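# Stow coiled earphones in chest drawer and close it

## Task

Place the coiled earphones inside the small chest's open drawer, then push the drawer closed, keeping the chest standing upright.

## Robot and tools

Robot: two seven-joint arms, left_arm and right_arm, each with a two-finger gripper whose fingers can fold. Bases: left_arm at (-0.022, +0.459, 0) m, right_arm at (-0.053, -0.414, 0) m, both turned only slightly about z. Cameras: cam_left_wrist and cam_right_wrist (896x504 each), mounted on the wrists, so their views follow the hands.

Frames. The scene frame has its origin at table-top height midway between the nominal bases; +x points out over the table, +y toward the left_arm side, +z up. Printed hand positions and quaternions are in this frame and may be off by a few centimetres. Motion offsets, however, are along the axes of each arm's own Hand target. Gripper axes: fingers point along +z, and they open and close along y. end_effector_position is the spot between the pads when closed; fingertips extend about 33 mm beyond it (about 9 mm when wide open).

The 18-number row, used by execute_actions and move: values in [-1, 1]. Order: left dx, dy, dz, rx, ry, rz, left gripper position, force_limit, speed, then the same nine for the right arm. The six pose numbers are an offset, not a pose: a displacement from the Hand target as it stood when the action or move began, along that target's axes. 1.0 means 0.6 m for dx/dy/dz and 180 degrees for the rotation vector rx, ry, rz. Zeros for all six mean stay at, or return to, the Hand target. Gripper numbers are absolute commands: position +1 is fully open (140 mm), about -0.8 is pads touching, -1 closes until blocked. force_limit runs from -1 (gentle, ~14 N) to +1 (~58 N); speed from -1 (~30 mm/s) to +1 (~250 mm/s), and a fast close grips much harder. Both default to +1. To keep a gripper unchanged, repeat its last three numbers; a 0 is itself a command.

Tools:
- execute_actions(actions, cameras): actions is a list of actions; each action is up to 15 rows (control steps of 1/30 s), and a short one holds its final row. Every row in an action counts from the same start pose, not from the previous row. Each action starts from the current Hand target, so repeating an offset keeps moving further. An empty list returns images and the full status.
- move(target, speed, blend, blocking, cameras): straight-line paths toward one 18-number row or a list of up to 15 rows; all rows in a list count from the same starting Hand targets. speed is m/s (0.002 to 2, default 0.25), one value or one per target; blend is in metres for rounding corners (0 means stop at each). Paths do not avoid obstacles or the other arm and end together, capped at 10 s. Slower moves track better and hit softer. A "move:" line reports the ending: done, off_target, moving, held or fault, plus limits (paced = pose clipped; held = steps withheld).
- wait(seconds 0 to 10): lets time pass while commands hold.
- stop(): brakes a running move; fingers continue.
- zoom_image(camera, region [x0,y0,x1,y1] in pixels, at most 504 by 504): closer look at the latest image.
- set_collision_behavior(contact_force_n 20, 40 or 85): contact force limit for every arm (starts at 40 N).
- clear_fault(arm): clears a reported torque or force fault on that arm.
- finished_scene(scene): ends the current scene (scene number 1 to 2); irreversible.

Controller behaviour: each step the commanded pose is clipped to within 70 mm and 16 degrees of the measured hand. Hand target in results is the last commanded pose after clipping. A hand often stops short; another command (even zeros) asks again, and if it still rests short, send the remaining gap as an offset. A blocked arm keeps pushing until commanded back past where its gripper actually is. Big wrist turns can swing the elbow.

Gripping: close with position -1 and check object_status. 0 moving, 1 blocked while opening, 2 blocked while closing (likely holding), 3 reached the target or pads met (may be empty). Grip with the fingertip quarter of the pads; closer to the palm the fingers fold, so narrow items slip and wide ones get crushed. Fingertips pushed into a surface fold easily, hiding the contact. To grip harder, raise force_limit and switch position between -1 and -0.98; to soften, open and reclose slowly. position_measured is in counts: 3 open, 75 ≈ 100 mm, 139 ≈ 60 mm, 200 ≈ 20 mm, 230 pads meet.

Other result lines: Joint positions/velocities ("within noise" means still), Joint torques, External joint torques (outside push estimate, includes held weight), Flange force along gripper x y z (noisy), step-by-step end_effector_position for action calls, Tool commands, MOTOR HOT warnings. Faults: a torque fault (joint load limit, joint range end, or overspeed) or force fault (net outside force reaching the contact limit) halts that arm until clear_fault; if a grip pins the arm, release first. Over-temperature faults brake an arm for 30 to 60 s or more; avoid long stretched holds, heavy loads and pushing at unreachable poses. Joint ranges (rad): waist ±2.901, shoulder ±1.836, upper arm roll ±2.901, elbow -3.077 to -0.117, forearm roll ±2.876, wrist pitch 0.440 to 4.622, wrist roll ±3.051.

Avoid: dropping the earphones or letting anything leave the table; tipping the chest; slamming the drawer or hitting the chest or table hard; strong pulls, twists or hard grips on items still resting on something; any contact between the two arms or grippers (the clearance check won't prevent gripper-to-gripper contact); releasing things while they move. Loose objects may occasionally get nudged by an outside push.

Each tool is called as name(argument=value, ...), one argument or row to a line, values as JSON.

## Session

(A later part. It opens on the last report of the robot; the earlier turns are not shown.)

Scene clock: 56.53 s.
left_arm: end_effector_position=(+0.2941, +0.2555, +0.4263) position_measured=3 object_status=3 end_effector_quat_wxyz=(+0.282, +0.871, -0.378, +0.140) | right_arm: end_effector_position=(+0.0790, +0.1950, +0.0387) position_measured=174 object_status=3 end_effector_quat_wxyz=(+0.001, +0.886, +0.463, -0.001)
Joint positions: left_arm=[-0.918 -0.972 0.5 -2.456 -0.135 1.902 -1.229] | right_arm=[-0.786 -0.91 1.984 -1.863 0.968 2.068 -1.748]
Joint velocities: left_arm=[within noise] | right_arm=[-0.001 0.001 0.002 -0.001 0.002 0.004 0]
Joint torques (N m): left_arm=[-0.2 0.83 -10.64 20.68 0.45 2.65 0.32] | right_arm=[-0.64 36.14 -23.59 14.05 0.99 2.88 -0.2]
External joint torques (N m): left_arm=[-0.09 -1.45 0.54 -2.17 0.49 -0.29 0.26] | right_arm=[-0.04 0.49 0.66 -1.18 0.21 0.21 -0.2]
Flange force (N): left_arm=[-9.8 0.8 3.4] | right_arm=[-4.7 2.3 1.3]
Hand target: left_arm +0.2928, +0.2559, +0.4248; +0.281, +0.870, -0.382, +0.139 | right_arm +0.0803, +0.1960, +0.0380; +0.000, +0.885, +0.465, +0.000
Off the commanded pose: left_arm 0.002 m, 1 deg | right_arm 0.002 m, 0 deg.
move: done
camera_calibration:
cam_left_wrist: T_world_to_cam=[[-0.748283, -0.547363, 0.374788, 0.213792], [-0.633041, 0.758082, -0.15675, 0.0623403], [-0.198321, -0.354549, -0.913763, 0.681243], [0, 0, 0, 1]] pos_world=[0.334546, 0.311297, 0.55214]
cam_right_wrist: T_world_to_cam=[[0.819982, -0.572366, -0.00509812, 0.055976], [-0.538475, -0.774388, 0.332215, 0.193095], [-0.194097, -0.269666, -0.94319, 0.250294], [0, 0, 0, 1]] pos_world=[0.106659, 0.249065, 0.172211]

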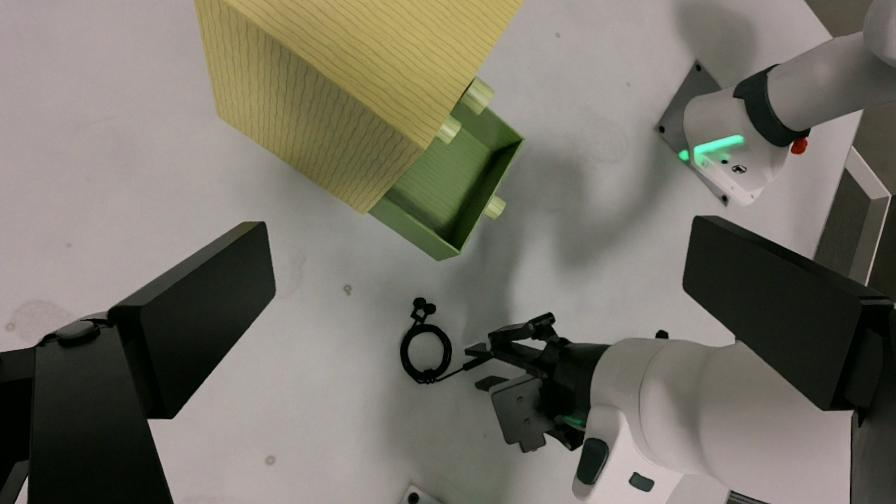

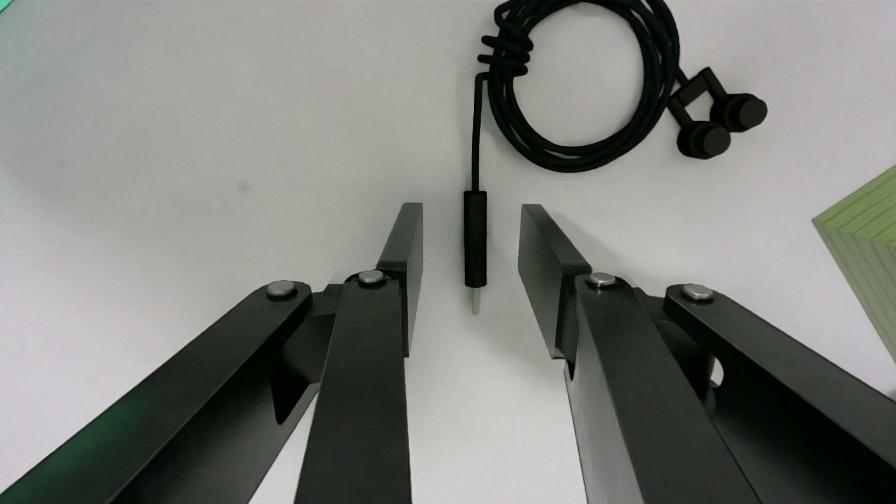

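move(
  target=[0,0,0,0,0,0,1,1,1,0,0,0.0033,0,0,0,-0.36,1,1],
  speed=0.02,
  cameras=["cam_right_wrist"],
)

zoom_image(
  camera="cam_right_wrist",
  region=[390, 130, 550, 300],
)

Scene clock: 57.57 s.
left_arm: end_effector_position=(+0.2941, +0.2555, +0.4263) position_measured=3 object_status=3 end_effector_quat_wxyz=(+0.282, +0.871, -0.378, +0.140) | right_arm: end_effector_position=(+0.0790, +0.1951, +0.0368) position_measured=174 object_status=3 end_effector_quat_wxyz=(+0.001, +0.886, +0.463, -0.001)
Joint positions: left_arm=[-0.918 -0.972 0.5 -2.456 -0.135 1.902 -1.229] | right_arm=[-0.789 -0.911 1.988 -1.863 0.969 2.072 -1.748]
Joint velocities: left_arm=[within noise] | right_arm=[0 -0.001 0.002 -0.002 0 0.003 0]
Joint torques (N m): left_arm=[-0.11 0.81 -10.58 20.67 0.46 2.64 0.36] | right_arm=[-0.85 36.23 -24.15 14.07 0.98 2.87 -0.27]
External joint torques (N m): left_arm=[0.07 -1.5 0.63 -2.13 0.51 -0.29 0.31] | right_arm=[-0.26 0.51 0.05 -1.14 0.2 0.2 -0.27]
Flange force (N): left_arm=[-10.2 0.6 3.2] | right_arm=[-4.6 2.8 0.5]
Hand target: left_arm +0.2928, +0.2559, +0.4248; +0.281, +0.870, -0.382, +0.139 | right_arm +0.0803, +0.1960, +0.0361; +0.000, +0.885, +0.465, +0.000
Off the commanded pose: left_arm 0.002 m, 1 deg | right_arm 0.002 m, 0 deg.
move: done
camera_calibration:
cam_right_wrist: T_world_to_cam=[[0.820146, -0.57213, -0.00529655, 0.0561229], [-0.538261, -0.774667, 0.331914, 0.193891], [-0.194001, -0.269367, -0.943295, 0.248566], [0, 0, 0, 1]] pos_world=[0.106557, 0.249266, 0.170413]
Images, in order (width x height): cam_right_wrist 896x504.

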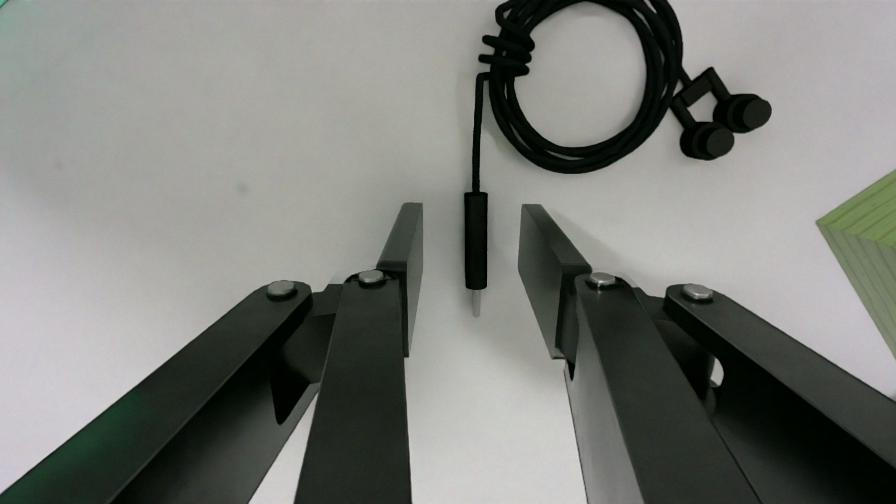

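Scaled by 2.965 from the camera's 896x504 image, which has a finer 1280x720 frame.

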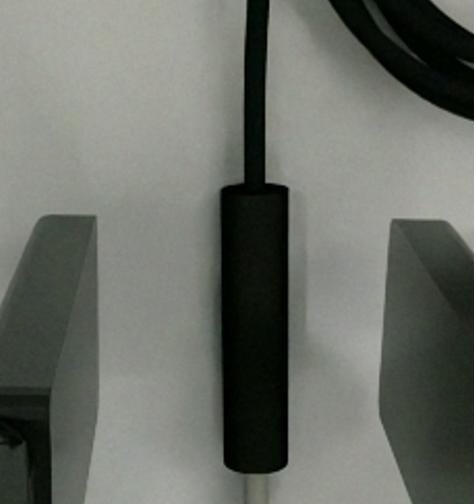

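move(
  target=[0,0,0,0,0,0,1,1,1,0,0,0,0,0,0,-1,-0.6,-1],
  speed=0.02,
  cameras=["cam_right_wrist"],
)

zoom_image(
  camera="cam_right_wrist",
  region=[390, 130, 550, 300],
)

Scene clock: 59.23 s.
left_arm: end_effector_position=(+0.2941, +0.2555, +0.4263) position_measured=3 object_status=3 end_effector_quat_wxyz=(+0.282, +0.871, -0.378, +0.140) | right_arm: end_effector_position=(+0.0791, +0.1952, +0.0366) position_measured=231 object_status=3 end_effector_quat_wxyz=(+0.001, +0.886, +0.463, -0.001)
Joint positions: left_arm=[-0.918 -0.972 0.5 -2.456 -0.135 1.902 -1.229] | right_arm=[-0.789 -0.911 1.989 -1.863 0.969 2.073 -1.748]
Joint torques (N m): left_arm=[-0.11 0.83 -10.64 20.73 0.46 2.65 0.35] | right_arm=[-0.97 36.51 -24.19 14.09 0.88 2.92 -0.24]
External joint torques (N m): left_arm=[0.01 -1.41 0.53 -2.14 0.5 -0.29 0.3] | right_arm=[-0.5 0.74 -0.04 -1.19 0.1 0.25 -0.24]
Flange force (N): left_arm=[-9.8 0.7 3.3] | right_arm=[-4.5 3.1 0.2]
Hand target: left_arm +0.2928, +0.2559, +0.4248; +0.281, +0.870, -0.382, +0.139 | right_arm +0.0803, +0.1960, +0.0361; +0.000, +0.885, +0.465, +0.000
Off the commanded pose: left_arm 0.002 m, 1 deg | right_arm 0.002 m, 0 deg.
move: done
camera_calibration:
cam_right_wrist: T_world_to_cam=[[0.820148, -0.572127, -0.00521811, 0.056026], [-0.538368, -0.774778, 0.331479, 0.19409], [-0.193691, -0.269053, -0.943448, 0.248409], [0, 0, 0, 1]] pos_world=[0.106657, 0.249266, 0.170316]
Images, in order (width x height): cam_right_wrist 896x504.

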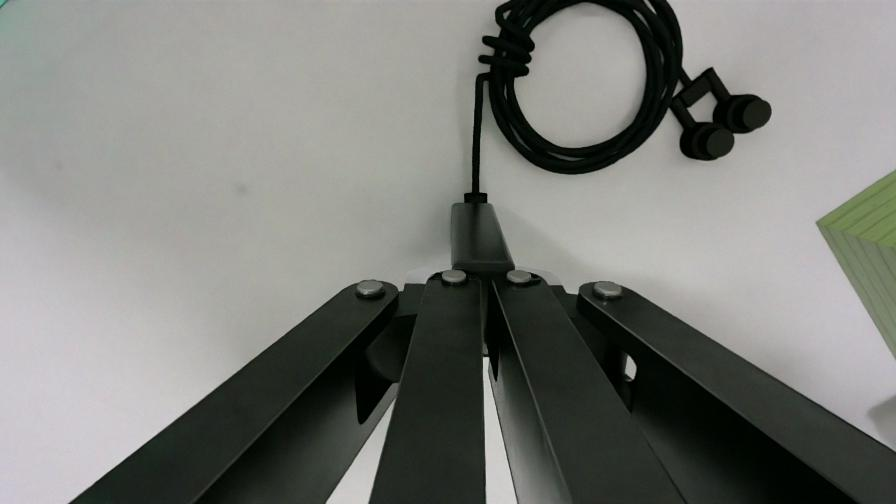

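Scaled by 2.965 from the camera's 896x504 image, which has a finer 1280x720 frame.

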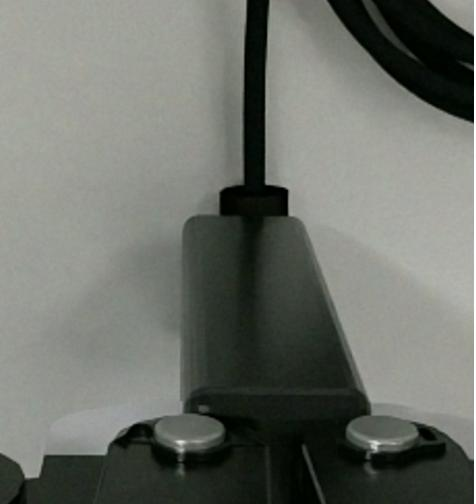

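move(
  target=[
    [0,0,0,0,0,0,1,1,1,0,0.002,0,0,0,0,-0.36,1,1],
    [0,0,0,0,0,0,1,1,1,0,0.002,0.0083,0,0,0,-0.36,1,1],
  ],
  speed=0.02,
  cameras=["cam_right_wrist","cam_left_wrist"],
)

zoom_image(
  camera="cam_right_wrist",
  region=[390, 130, 550, 300],
)

zoom_image(
  camera="cam_left_wrist",
  region=[420, 300, 580, 420],
)

Scene clock: 62.23 s.
left_arm: end_effector_position=(+0.2941, +0.2555, +0.4263) position_measured=3 object_status=3 end_effector_quat_wxyz=(+0.282, +0.871, -0.378, +0.140) | right_arm: end_effector_position=(+0.0797, +0.1948, +0.0320) position_measured=174 object_status=3 end_effector_quat_wxyz=(+0.001, +0.886, +0.464, -0.001)
Joint positions: left_arm=[-0.918 -0.972 0.5 -2.456 -0.135 1.902 -1.229] | right_arm=[-0.795 -0.915 1.998 -1.864 0.974 2.08 -1.752]
Joint velocities: left_arm=[within noise] | right_arm=[-0.002 0 0.003 0 0 0.005 -0.001]
Joint torques (N m): left_arm=[-0.14 0.81 -10.56 20.68 0.46 2.62 0.37] | right_arm=[-0.88 36.46 -23.68 13.66 1 2.86 -0.18]
External joint torques (N m): left_arm=[-0.01 -1.43 0.62 -2.15 0.51 -0.31 0.32] | right_arm=[-0.6 0.67 0.23 -1.54 0.22 0.21 -0.18]
Flange force (N): left_arm=[-9.9 0.5 3.2] | right_arm=[-5.1 3.4 0.8]
Hand target: left_arm +0.2928, +0.2559, +0.4248; +0.281, +0.870, -0.382, +0.139 | right_arm +0.0813, +0.1953, +0.0311; +0.000, +0.885, +0.465, +0.000
Off the commanded pose: left_arm 0.002 m, 1 deg | right_arm 0.002 m, 0 deg.
move: done
camera_calibration:
cam_left_wrist: T_world_to_cam=[[-0.748283, -0.547363, 0.374788, 0.213792], [-0.633041, 0.758082, -0.15675, 0.0623403], [-0.198321, -0.354549, -0.913763, 0.681243], [0, 0, 0, 1]] pos_world=[0.334546, 0.311297, 0.55214]
cam_right_wrist: T_world_to_cam=[[0.820345, -0.571843, -0.00539585, 0.0551387], [-0.537995, -0.774918, 0.331758, 0.195665], [-0.193895, -0.269253, -0.943349, 0.244056], [0, 0, 0, 1]] pos_world=[0.107355, 0.248868, 0.165614]

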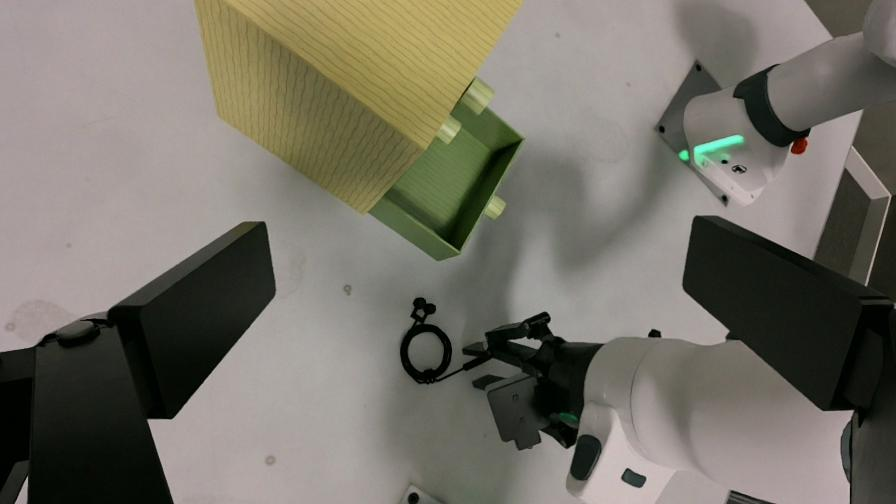

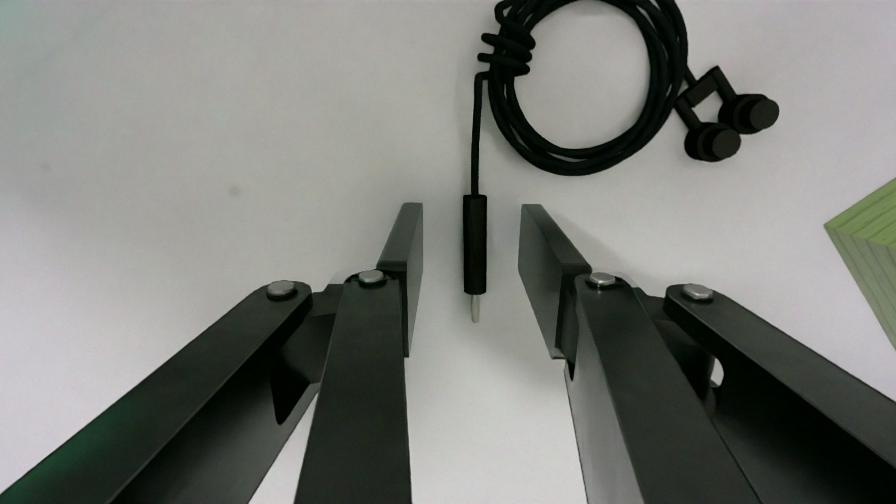

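Scaled by 2.965 from the camera's 896x504 image, which has a finer 1280x720 frame.

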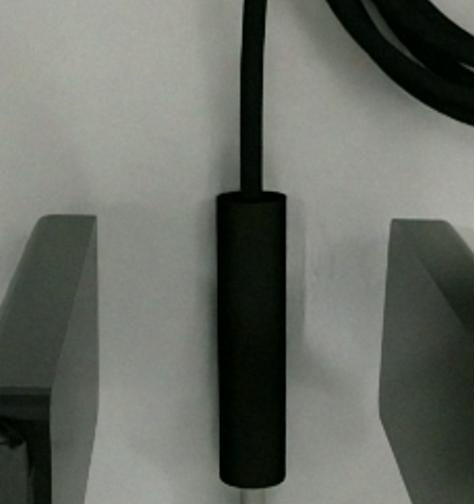

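Scaled by 3.150 from the camera's 896x504 image, which has a finer 1280x720 frame.

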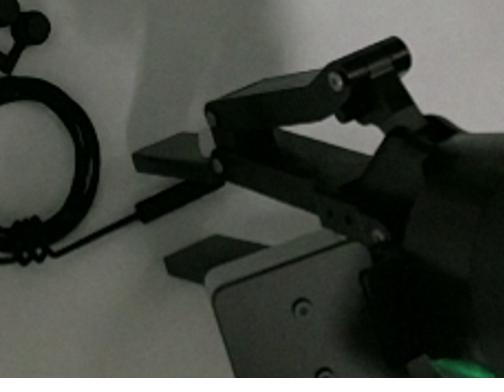

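move(
  target=[0,0,0,0,0,0,1,1,1,0.004,0,0.0033,0,0,0,-0.36,1,1],
  speed=0.02,
  cameras=[],
)

move(
  target=[0,0,0,0,0,0,1,1,1,0,0,0,0,0,0,-1,-0.6,-1],
  speed=0.02,
  cameras=["cam_right_wrist"],
)

zoom_image(
  camera="cam_right_wrist",
  region=[390, 130, 550, 300],
)

Scene clock: 63.30 s.
left_arm: end_effector_position=(+0.2941, +0.2555, +0.4263) position_measured=3 object_status=3 end_effector_quat_wxyz=(+0.282, +0.871, -0.378, +0.140) | right_arm: end_effector_position=(+0.0817, +0.1958, +0.0295) position_measured=174 object_status=3 end_effector_quat_wxyz=(+0.001, +0.886, +0.463, -0.002)
Joint positions: left_arm=[-0.918 -0.972 0.5 -2.456 -0.135 1.902 -1.229] | right_arm=[-0.805 -0.919 2.005 -1.857 0.975 2.082 -1.752]
Joint torques (N m): left_arm=[-0.18 0.83 -10.59 20.71 0.45 2.64 0.35] | right_arm=[-1.1 36.67 -24.32 14.11 0.93 2.83 -0.25]
External joint torques (N m): left_arm=[-0.07 -1.42 0.55 -2.1 0.5 -0.29 0.3] | right_arm=[-0.64 0.47 -0.22 -1.04 0.15 0.16 -0.25]
Flange force (N): left_arm=[-9.6 0.7 3.2] | right_arm=[-3.2 2.8 0.2]
Hand target: left_arm +0.2928, +0.2559, +0.4248; +0.281, +0.870, -0.382, +0.139 | right_arm +0.0826, +0.1973, +0.0291; +0.000, +0.885, +0.465, +0.000
Off the commanded pose: left_arm 0.002 m, 1 deg | right_arm 0.002 m, 0 deg.
move: done
No camera images: "cameras" was empty.

Scene clock: 64.53 s.
left_arm: end_effector_position=(+0.2941, +0.2555, +0.4263) position_measured=3 object_status=3 end_effector_quat_wxyz=(+0.282, +0.871, -0.378, +0.140) | right_arm: end_effector_position=(+0.0817, +0.1959, +0.0294) position_measured=218 object_status=0 end_effector_quat_wxyz=(+0.001, +0.886, +0.463, -0.001)
Joint positions: left_arm=[-0.918 -0.972 0.5 -2.456 -0.135 1.902 -1.229] | right_arm=[-0.806 -0.919 2.006 -1.857 0.975 2.082 -1.752]
Joint torques (N m): left_arm=[-0.14 0.88 -10.62 20.71 0.46 2.65 0.36] | right_arm=[-0.96 36.88 -24.17 14.34 0.86 2.91 -0.21]
External joint torques (N m): left_arm=[0 -1.34 0.49 -2.13 0.51 -0.28 0.31] | right_arm=[-0.43 0.71 -0.06 -0.78 0.08 0.24 -0.21]
Flange force (N): left_arm=[-9.6 0.7 3.3] | right_arm=[-3.2 2.4 0.0]
Hand target: left_arm +0.2928, +0.2559, +0.4248; +0.281, +0.870, -0.382, +0.139 | right_arm +0.0826, +0.1973, +0.0291; +0.000, +0.885, +0.465, +0.000
Off the commanded pose: left_arm 0.002 m, 1 deg | right_arm 0.002 m, 0 deg.
move: done
camera_calibration:
cam_right_wrist: T_world_to_cam=[[0.819772, -0.572667, -0.00505291, 0.0543756], [-0.538761, -0.774168, 0.332267, 0.198348], [-0.19419, -0.269661, -0.943172, 0.242416], [0, 0, 0, 1]] pos_world=[0.109361, 0.250063, 0.16301]
Images, in order (width x height): cam_right_wrist 896x504.

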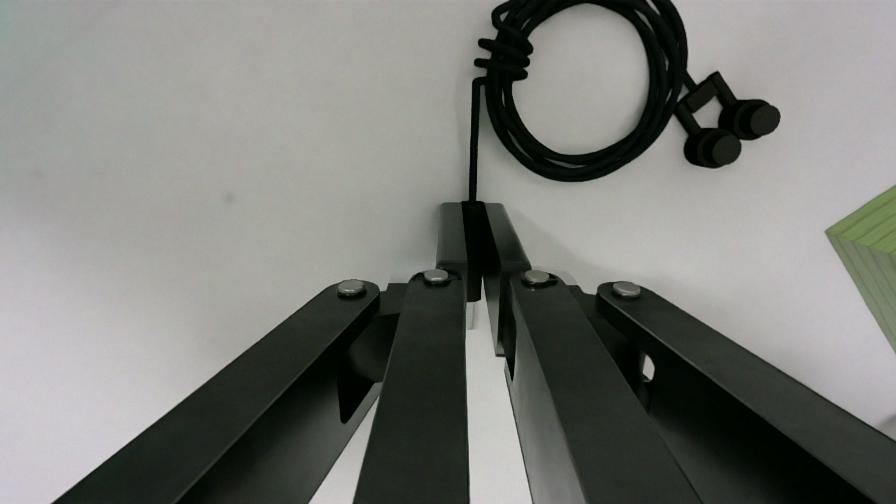

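Scaled by 2.965 from the camera's 896x504 image, which has a finer 1280x720 frame.

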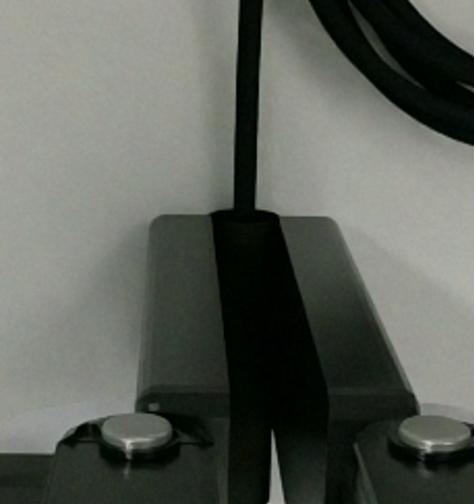

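wait(
  seconds=1,
)

Scene clock: 65.60 s.
left_arm: end_effector_position=(+0.2941, +0.2555, +0.4263) position_measured=3 object_status=3 end_effector_quat_wxyz=(+0.282, +0.871, -0.378, +0.140) | right_arm: end_effector_position=(+0.0817, +0.1959, +0.0294) position_measured=218 object_status=2 end_effector_quat_wxyz=(+0.001, +0.886, +0.463, -0.001)
Joint positions: left_arm=[-0.918 -0.972 0.5 -2.456 -0.135 1.902 -1.229] | right_arm=[-0.806 -0.919 2.006 -1.857 0.975 2.082 -1.752]
Joint torques (N m): left_arm=[-0.12 0.89 -10.57 20.69 0.44 2.65 0.36] | right_arm=[-0.97 36.92 -24.15 14.31 0.85 2.92 -0.26]
External joint torques (N m): left_arm=[0.03 -1.38 0.66 -2.12 0.49 -0.28 0.31] | right_arm=[-0.37 0.62 0.1 -0.83 0.08 0.24 -0.27]
Flange force (N): left_arm=[-9.7 0.4 3.2] | right_arm=[-3.3 2.4 0.3]
Hand target: left_arm +0.2928, +0.2559, +0.4248; +0.281, +0.870, -0.382, +0.139 | right_arm +0.0826, +0.1973, +0.0291; +0.000, +0.885, +0.465, +0.000
Tool commands: left_gripper/position=+1.0 left_gripper/force_limit=+1.0 left_gripper/speed=+1.0 right_gripper/position=-1.0 right_gripper/force_limit=-0.6 right_gripper/speed=-1.0
Off the commanded pose: left_arm 0.002 m, 1 deg | right_arm 0.002 m, 0 deg.
wait: 1.00 s; at rest by 0.10 s

move(
  target=[
    [0,0,0,0,0,0,1,1,1,0,0,-0.05,0,0,0,-1,-0.6,-1],
    [0,0,0,0,0,0,1,1,1,0,0,-0.25,0,0,0,-1,-0.6,-1],
  ],
  speed=[0.04,0.1],
  blend=[0.01,0],
  cameras=["cam_right_wrist","cam_left_wrist"],
)

Scene clock: 68.73 s.
left_arm: end_effector_position=(+0.2941, +0.2555, +0.4263) position_measured=3 object_status=3 end_effector_quat_wxyz=(+0.282, +0.871, -0.378, +0.140) | right_arm: end_effector_position=(+0.0833, +0.1982, +0.1790) position_measured=218 object_status=2 end_effector_quat_wxyz=(-0.002, +0.884, +0.468, +0.001)
Joint positions: left_arm=[-0.918 -0.972 0.5 -2.456 -0.135 1.902 -1.229] | right_arm=[-0.697 -0.769 1.773 -1.77 0.791 1.858 -1.675]
Joint velocities: left_arm=[within noise] | right_arm=[0.001 0 -0.001 0.002 0 -0.003 0.007]
Joint torques (N m): left_arm=[-0.13 0.91 -10.63 20.7 0.46 2.65 0.41] | right_arm=[-0.19 31.43 -23.64 17.27 0.48 2.4 0.2]
External joint torques (N m): left_arm=[-0.04 -1.29 0.53 -2.2 0.5 -0.29 0.36] | right_arm=[0.31 0.6 -1.01 -0.83 -0.36 -0.27 0.2]
Flange force (N): left_arm=[-9.6 0.5 3.5] | right_arm=[-7.6 2.2 -2.0]
Hand target: left_arm +0.2928, +0.2559, +0.4248; +0.281, +0.870, -0.382, +0.139 | right_arm +0.0825, +0.1972, +0.1791; +0.000, +0.885, +0.465, +0.000
Off the commanded pose: left_arm 0.002 m, 1 deg | right_arm 0.001 m, 0 deg.
move: done
camera_calibration:
cam_left_wrist: T_world_to_cam=[[-0.748283, -0.547363, 0.374788, 0.213792], [-0.633041, 0.758082, -0.15675, 0.0623403], [-0.198321, -0.354549, -0.913763, 0.681243], [0, 0, 0, 1]] pos_world=[0.334546, 0.311297, 0.55214]
cam_right_wrist: T_world_to_cam=[[0.825354, -0.564563, -0.00770793, 0.0534481], [-0.531914, -0.782058, 0.324734, 0.15364], [-0.189361, -0.263921, -0.945774, 0.383338], [0, 0, 0, 1]] pos_world=[0.110199, 0.251501, 0.31307]

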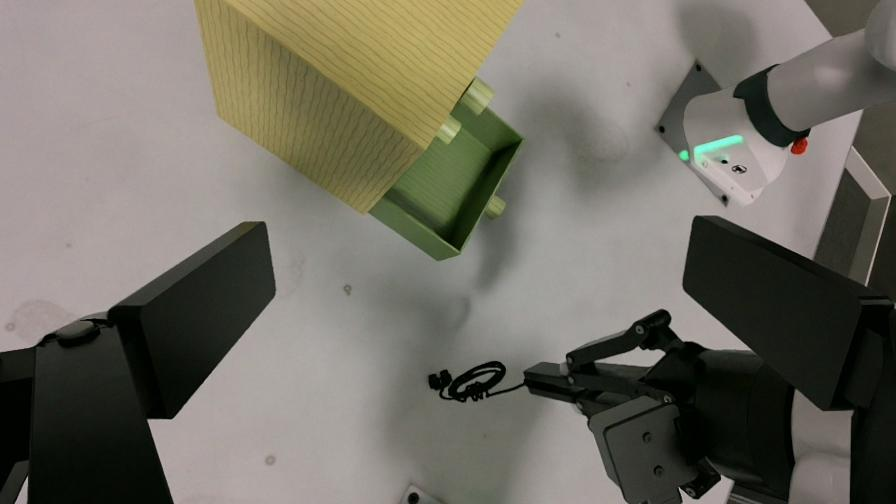

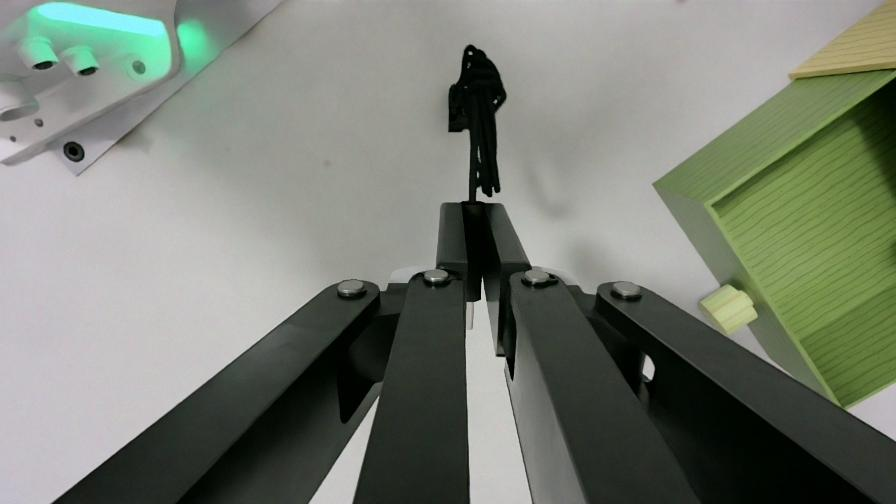

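zoom_image(
  camera="cam_left_wrist",
  region=[380, 300, 620, 460],
)

zoom_image(
  camera="cam_right_wrist",
  region=[390, 20, 560, 220],
)

Scaled by 2.100 from the camera's 896x504 image, which has a finer 1280x720 frame.

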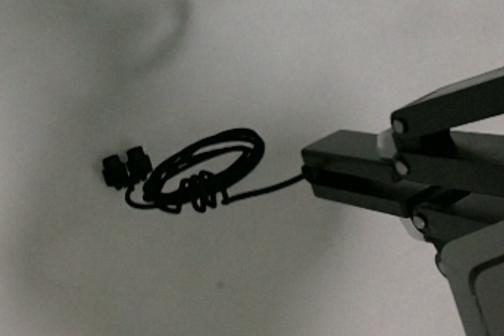

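Scaled by 2.520 from the camera's 896x504 image, which has a finer 1280x720 frame.

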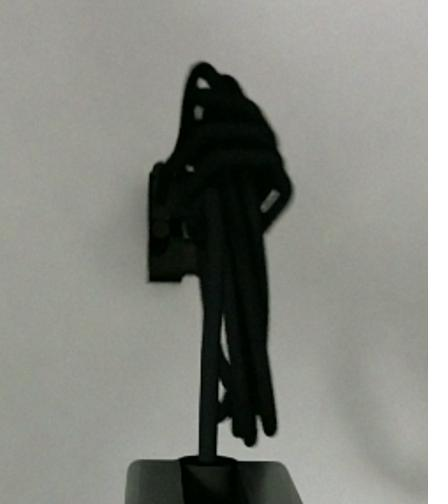

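move(
  target=[
    [0,0,0,0,0,0,1,1,1,-0.158,0.1444,-0.1848,0,0,-0.111,-1,-0.6,-1],
    [0,0,0,0,0,0,1,1,1,-0.130,0.3991,-0.1848,-0.1332,0.0486,-0.2192,-1,-0.6,-1],
  ],
  speed=[0.2,0.18],
  blend=[0.05,0],
  cameras=["cam_right_wrist","cam_left_wrist"],
)

Scene clock: 76.13 s.
left_arm: end_effector_position=(+0.2941, +0.2555, +0.4263) position_measured=3 object_status=3 end_effector_quat_wxyz=(+0.282, +0.871, -0.378, +0.140) | right_arm: end_effector_position=(+0.2345, -0.0034, +0.2897) position_measured=218 object_status=2 end_effector_quat_wxyz=(+0.145, +0.660, +0.720, +0.160)
Joint positions: left_arm=[-0.918 -0.972 0.5 -2.456 -0.135 1.902 -1.229] | right_arm=[0.079 -0.697 0.946 -2.403 0.278 2.235 -2.4]
Joint velocities: left_arm=[within noise] | right_arm=[0 0.001 -0.001 -0.001 -0.001 0.001 -0.005]
Joint torques (N m): left_arm=[-0.13 0.83 -10.66 20.7 0.46 2.65 0.33] | right_arm=[0.04 1.13 -16.57 20.16 0.38 3.41 -0.18]
External joint torques (N m): left_arm=[0.04 -1.46 0.54 -2.08 0.51 -0.27 0.27] | right_arm=[0.24 0.33 -0.82 -1.59 -0.35 0.24 -0.23]
Flange force (N): left_arm=[-9.9 0.8 3.2] | right_arm=[-6.5 -2.2 1.4]
Hand target: left_arm +0.2928, +0.2559, +0.4248; +0.281, +0.870, -0.382, +0.139 | right_arm +0.2354, -0.0029, +0.2901; +0.146, +0.656, +0.723, +0.161
Off the commanded pose: left_arm 0.002 m, 1 deg | right_arm 0.001 m, 1 deg.
move: done
camera_calibration:
cam_left_wrist: T_world_to_cam=[[-0.748283, -0.547363, 0.374788, 0.213792], [-0.633041, 0.758082, -0.15675, 0.0623403], [-0.198321, -0.354549, -0.913763, 0.681243], [0, 0, 0, 1]] pos_world=[0.334546, 0.311297, 0.55214]
cam_right_wrist: T_world_to_cam=[[0.906163, 0.0769027, 0.415879, -0.323716], [-0.0551405, -0.953454, 0.296455, -0.0638468], [0.419319, -0.291568, -0.859744, 0.295774], [0, 0, 0, 1]] pos_world=[0.165795, 0.0502581, 0.407844]

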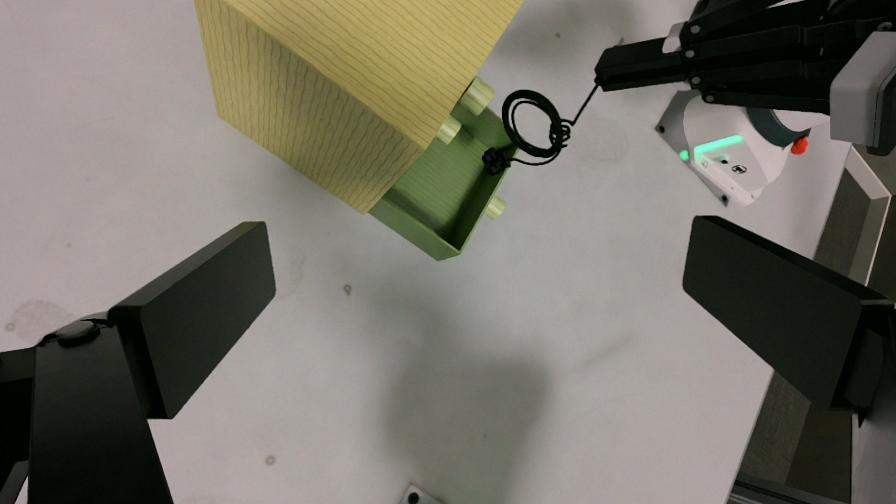

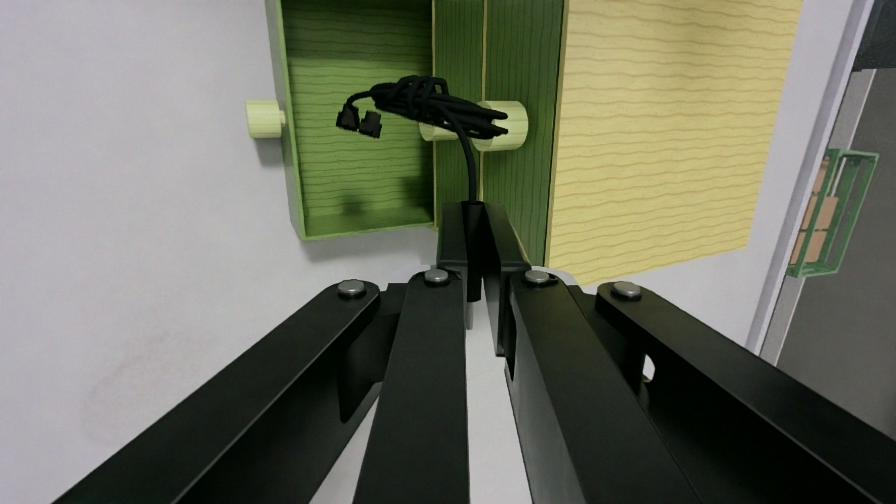

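zoom_image(
  camera="cam_right_wrist",
  region=[230, 0, 560, 300],
)

zoom_image(
  camera="cam_left_wrist",
  region=[360, 30, 700, 280],
)

Scaled by 1.527 from the camera's 896x504 image, which has a finer 1280x720 frame.

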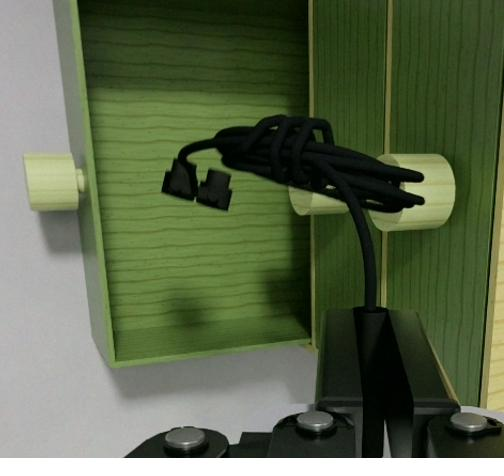

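Scaled by 1.482 from the camera's 896x504 image, which has a finer 1280x720 frame.

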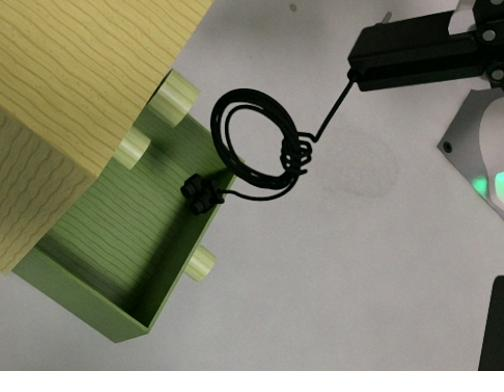

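move(
  target=[0,0,0,0,0,0,1,1,1,0.005,-0.0742,0.1862,0,0,0,-1,-0.6,-1],
  speed=0.1,
  cameras=["cam_right_wrist","cam_left_wrist"],
)

zoom_image(
  camera="cam_right_wrist",
  region=[230, 0, 560, 300],
)

zoom_image(
  camera="cam_left_wrist",
  region=[360, 30, 700, 280],
)

Scene clock: 80.57 s.
left_arm: end_effector_position=(+0.2941, +0.2555, +0.4263) position_measured=3 object_status=3 end_effector_quat_wxyz=(+0.282, +0.871, -0.378, +0.140) | right_arm: end_effector_position=(+0.2411, -0.0009, +0.1689) position_measured=218 object_status=2 end_effector_quat_wxyz=(+0.147, +0.654, +0.726, +0.157)
Joint positions: left_arm=[-0.918 -0.972 0.5 -2.456 -0.135 1.902 -1.229] | right_arm=[-0.094 -0.579 1.237 -2.557 0.312 2.56 -2.349]
Joint velocities: left_arm=[within noise] | right_arm=[-0.001 0 0.001 0 0.003 0.005 0.002]
Joint torques (N m): left_arm=[-0.08 0.9 -10.63 20.74 0.45 2.65 0.38] | right_arm=[-0.74 2.21 -14.88 18.58 1.31 3.35 0.14]
External joint torques (N m): left_arm=[-0.03 -1.22 0.51 -2.19 0.5 -0.3 0.32] | right_arm=[-0.53 -0.63 -0.33 -0.92 0.37 0.23 0.1]
Flange force (N): left_arm=[-9.4 0.6 3.5] | right_arm=[-2.9 -1.5 0.3]
Hand target: left_arm +0.2928, +0.2559, +0.4248; +0.281, +0.870, -0.382, +0.139 | right_arm +0.2420, +0.0008, +0.1700; +0.146, +0.656, +0.723, +0.161
Off the commanded pose: left_arm 0.002 m, 1 deg | right_arm 0.002 m, 1 deg.
move: done
camera_calibration:
cam_left_wrist: T_world_to_cam=[[-0.748283, -0.547363, 0.374788, 0.213792], [-0.633041, 0.758082, -0.15675, 0.0623403], [-0.198321, -0.354549, -0.913763, 0.681243], [0, 0, 0, 1]] pos_world=[0.334546, 0.311297, 0.55214]
cam_right_wrist: T_world_to_cam=[[0.904999, 0.0940981, 0.414877, -0.279197], [-0.0411872, -0.951268, 0.305601, -0.0301928], [0.423416, -0.293656, -0.857021, 0.18834], [0, 0, 0, 1]] pos_world=[0.171683, 0.0528576, 0.286471]

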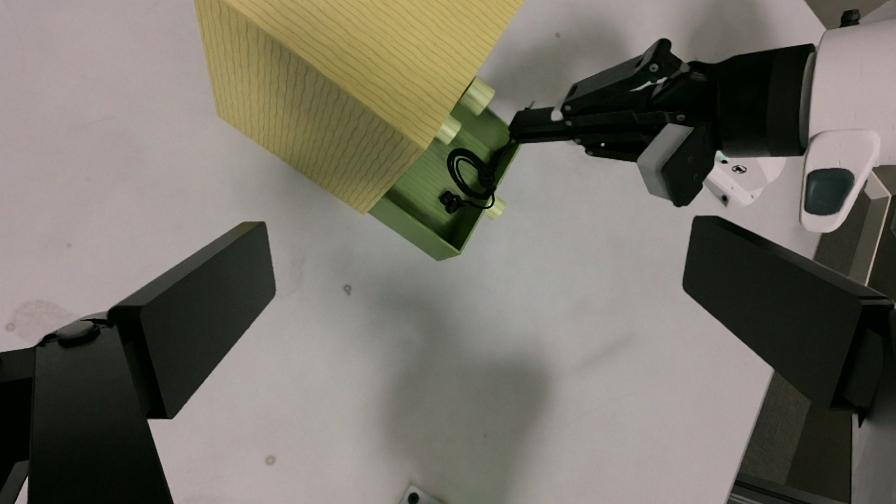

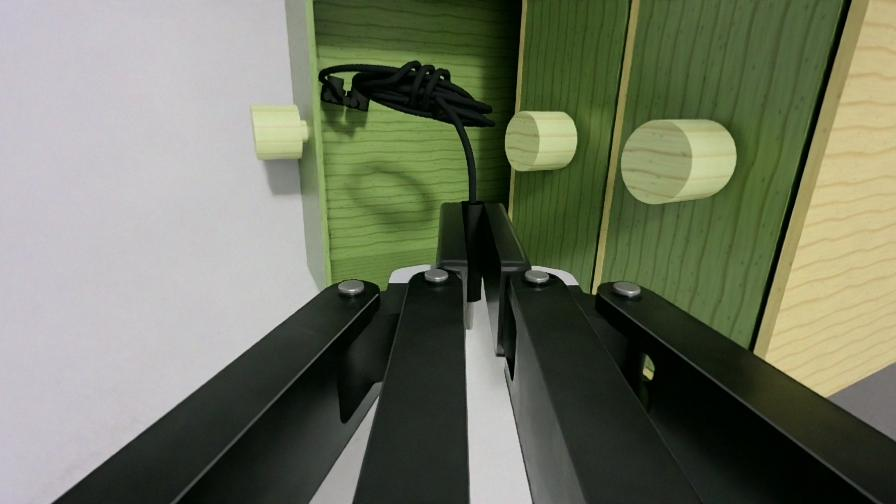

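Scaled by 1.527 from the camera's 896x504 image, which has a finer 1280x720 frame.

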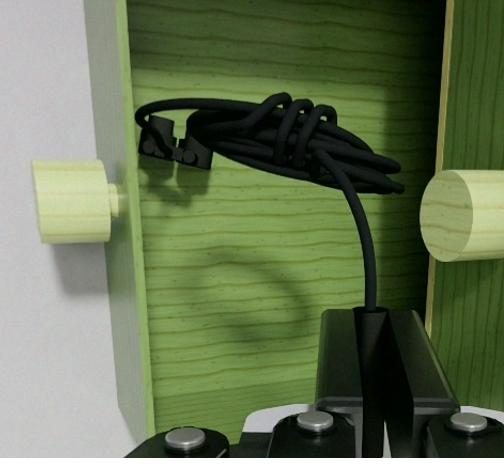

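Scaled by 1.482 from the camera's 896x504 image, which has a finer 1280x720 frame.

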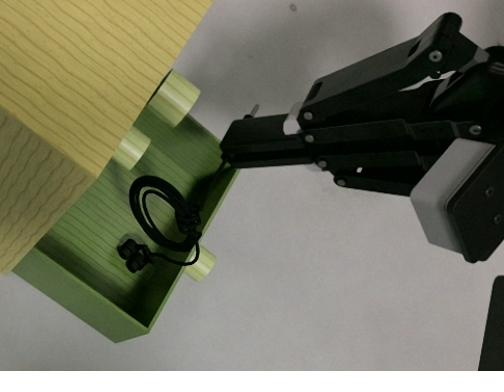

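move(
  target=[
    [0,0,0,0,0,0,1,1,1,0.002,-0.0176,0.0378,0,0,0,-1,-0.6,-1],
    [0,0,0,0,0,0,1,1,1,0.002,-0.0191,0.0922,0,0,0,-1,-0.6,-1],
  ],
  speed=0.06,
  blend=[0.01,0],
  cameras=["cam_right_wrist","cam_left_wrist"],
)

zoom_image(
  camera="cam_right_wrist",
  region=[230, 0, 560, 300],
)

zoom_image(
  camera="cam_left_wrist",
  region=[360, 30, 700, 280],
)

Scene clock: 82.93 s.
left_arm: end_effector_position=(+0.2941, +0.2555, +0.4263) position_measured=3 object_status=3 end_effector_quat_wxyz=(+0.282, +0.871, -0.378, +0.140) | right_arm: end_effector_position=(+0.2541, +0.0013, +0.1141) position_measured=218 object_status=2 end_effector_quat_wxyz=(+0.147, +0.654, +0.725, +0.157)
Joint positions: left_arm=[-0.918 -0.972 0.5 -2.456 -0.135 1.902 -1.229] | right_arm=[-0.335 -0.514 1.495 -2.574 0.314 2.724 -2.325]
Joint velocities: left_arm=[within noise] | right_arm=[-0.002 0 0 0 0 0.004 0.001]
Joint torques (N m): left_arm=[-0.13 0.87 -10.59 20.74 0.45 2.65 0.38] | right_arm=[-0.85 7.41 -13.91 17.2 1.35 3.3 0.12]
External joint torques (N m): left_arm=[0.03 -1.42 0.63 -2.07 0.49 -0.28 0.32] | right_arm=[-0.48 -0.11 -0.1 -0.47 0.32 0.22 0.07]
Flange force (N): left_arm=[-9.7 0.5 3.1] | right_arm=[-0.3 -0.1 2.5]
Hand target: left_arm +0.2928, +0.2559, +0.4248; +0.281, +0.870, -0.382, +0.139 | right_arm +0.2549, +0.0033, +0.1150; +0.146, +0.656, +0.723, +0.161
Off the commanded pose: left_arm 0.002 m, 1 deg | right_arm 0.002 m, 1 deg.
move: done
camera_calibration:
cam_left_wrist: T_world_to_cam=[[-0.748283, -0.547363, 0.374788, 0.213792], [-0.633041, 0.758082, -0.15675, 0.0623403], [-0.198321, -0.354549, -0.913763, 0.681243], [0, 0, 0, 1]] pos_world=[0.334546, 0.311297, 0.55214]
cam_right_wrist: T_world_to_cam=[[0.904796, 0.0919462, 0.415801, -0.268484], [-0.0434823, -0.951361, 0.304993, -0.0100266], [0.42362, -0.294036, -0.85679, 0.136417], [0, 0, 0, 1]] pos_world=[0.184698, 0.0552587, 0.231575]

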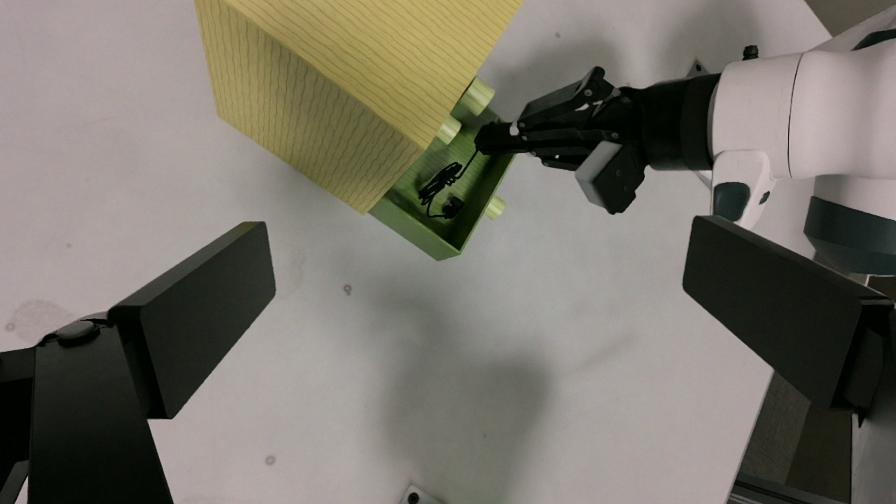

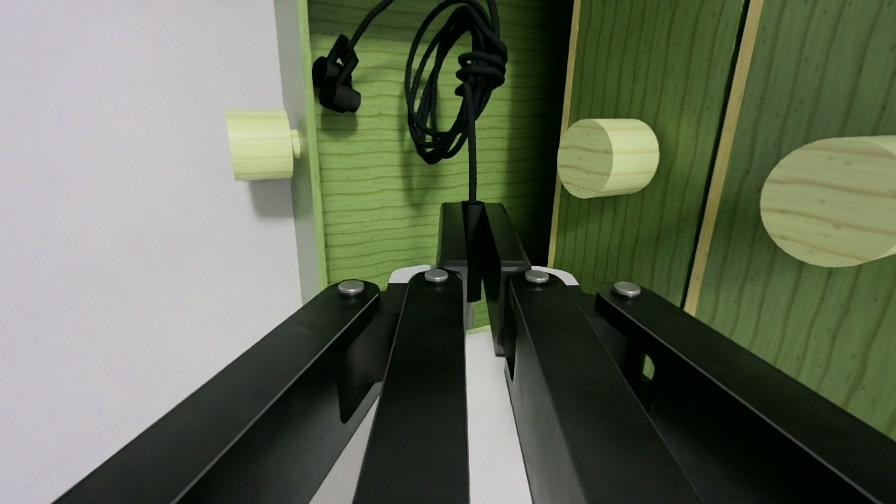

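Scaled by 1.527 from the camera's 896x504 image, which has a finer 1280x720 frame.

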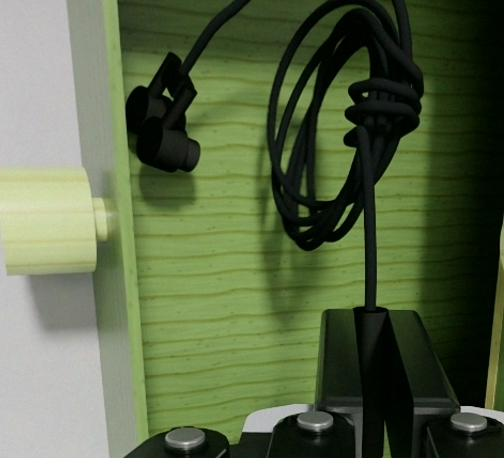

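Scaled by 1.482 from the camera's 896x504 image, which has a finer 1280x720 frame.

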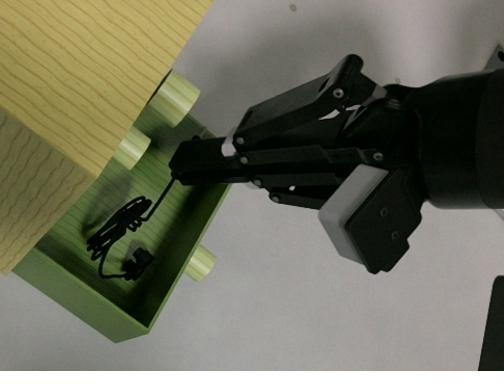

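move(
  target=[0,0,0,0,0,0,1,1,1,0.0017,-0.0065,0.0494,0,0,0,-1,-0.6,-1],
  speed=0.06,
  cameras=["cam_right_wrist","cam_left_wrist"],
)

zoom_image(
  camera="cam_right_wrist",
  region=[230, 0, 560, 300],
)

zoom_image(
  camera="cam_left_wrist",
  region=[360, 50, 600, 280],
)

Scene clock: 84.80 s.
left_arm: end_effector_position=(+0.2941, +0.2555, +0.4263) position_measured=3 object_status=3 end_effector_quat_wxyz=(+0.282, +0.871, -0.378, +0.140) | right_arm: end_effector_position=(+0.2630, +0.0032, +0.0856) position_measured=218 object_status=2 end_effector_quat_wxyz=(+0.147, +0.655, +0.725, +0.158)
Joint positions: left_arm=[-0.918 -0.972 0.5 -2.456 -0.135 1.902 -1.229] | right_arm=[-0.512 -0.498 1.672 -2.566 0.322 2.806 -2.322]
Joint velocities: left_arm=[within noise] | right_arm=[-0.001 0 0.001 0 0.001 0.005 -0.002]
Joint torques (N m): left_arm=[-0.19 0.83 -10.59 20.7 0.46 2.64 0.34] | right_arm=[-0.79 11.69 -13.57 16.21 1.38 3.32 0.07]
External joint torques (N m): left_arm=[-0.01 -1.46 0.58 -2.1 0.51 -0.28 0.29] | right_arm=[-0.44 -0.02 -0.03 -0.58 0.31 0.21 0.03]
Flange force (N): left_arm=[-9.8 0.7 3.2] | right_arm=[-0.7 -0.3 2.9]
Hand target: left_arm +0.2928, +0.2559, +0.4248; +0.281, +0.870, -0.382, +0.139 | right_arm +0.2638, +0.0051, +0.0865; +0.146, +0.656, +0.723, +0.161
Off the commanded pose: left_arm 0.002 m, 1 deg | right_arm 0.002 m, 0 deg.
move: done
camera_calibration:
cam_left_wrist: T_world_to_cam=[[-0.748283, -0.547363, 0.374788, 0.213792], [-0.633041, 0.758082, -0.15675, 0.0623403], [-0.198321, -0.354549, -0.913763, 0.681243], [0, 0, 0, 1]] pos_world=[0.334546, 0.311297, 0.55214]
cam_right_wrist: T_world_to_cam=[[0.904802, 0.0912762, 0.415935, -0.264898], [-0.0440966, -0.951423, 0.304713, 0.00100889], [0.423544, -0.294046, -0.856824, 0.108895], [0, 0, 0, 1]] pos_world=[0.193603, 0.0571589, 0.203177]

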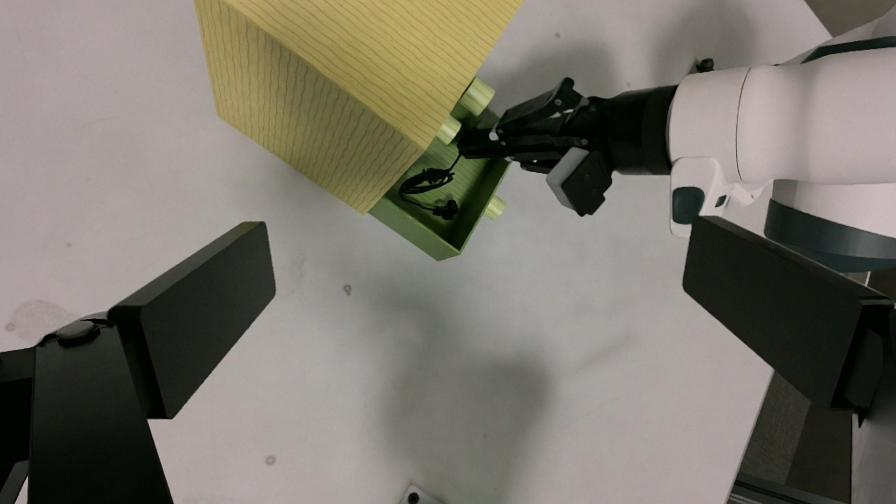

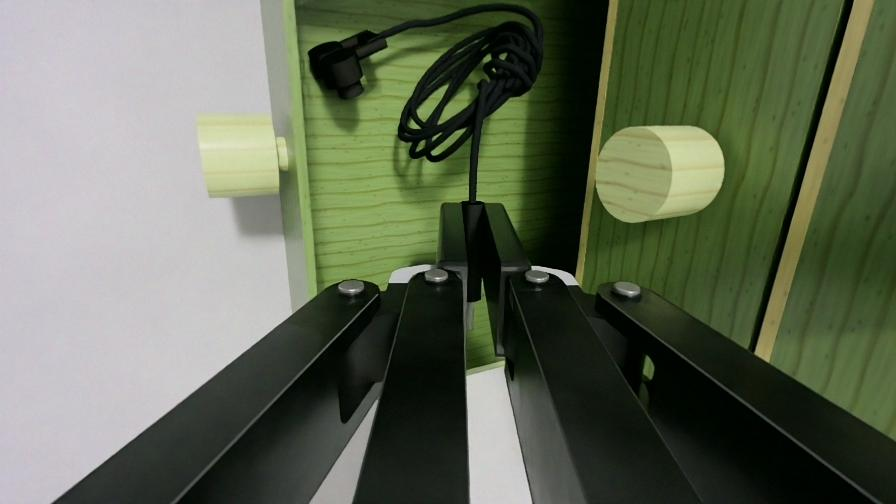

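Scaled by 1.527 from the camera's 896x504 image, which has a finer 1280x720 frame.

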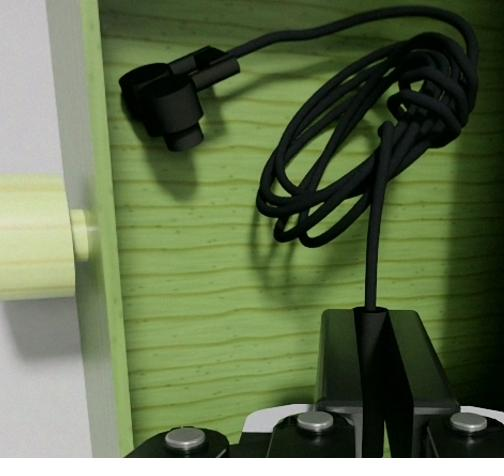

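Scaled by 2.100 from the camera's 896x504 image, which has a finer 1280x720 frame.

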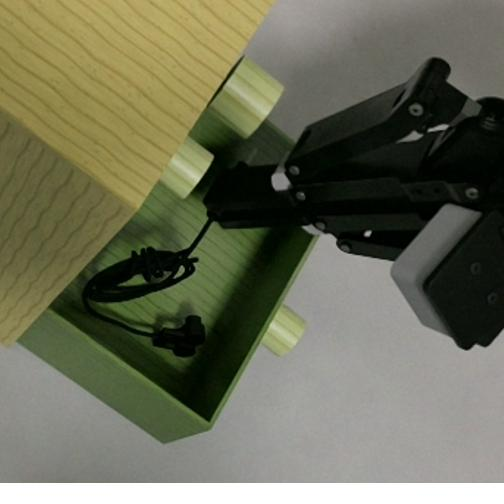

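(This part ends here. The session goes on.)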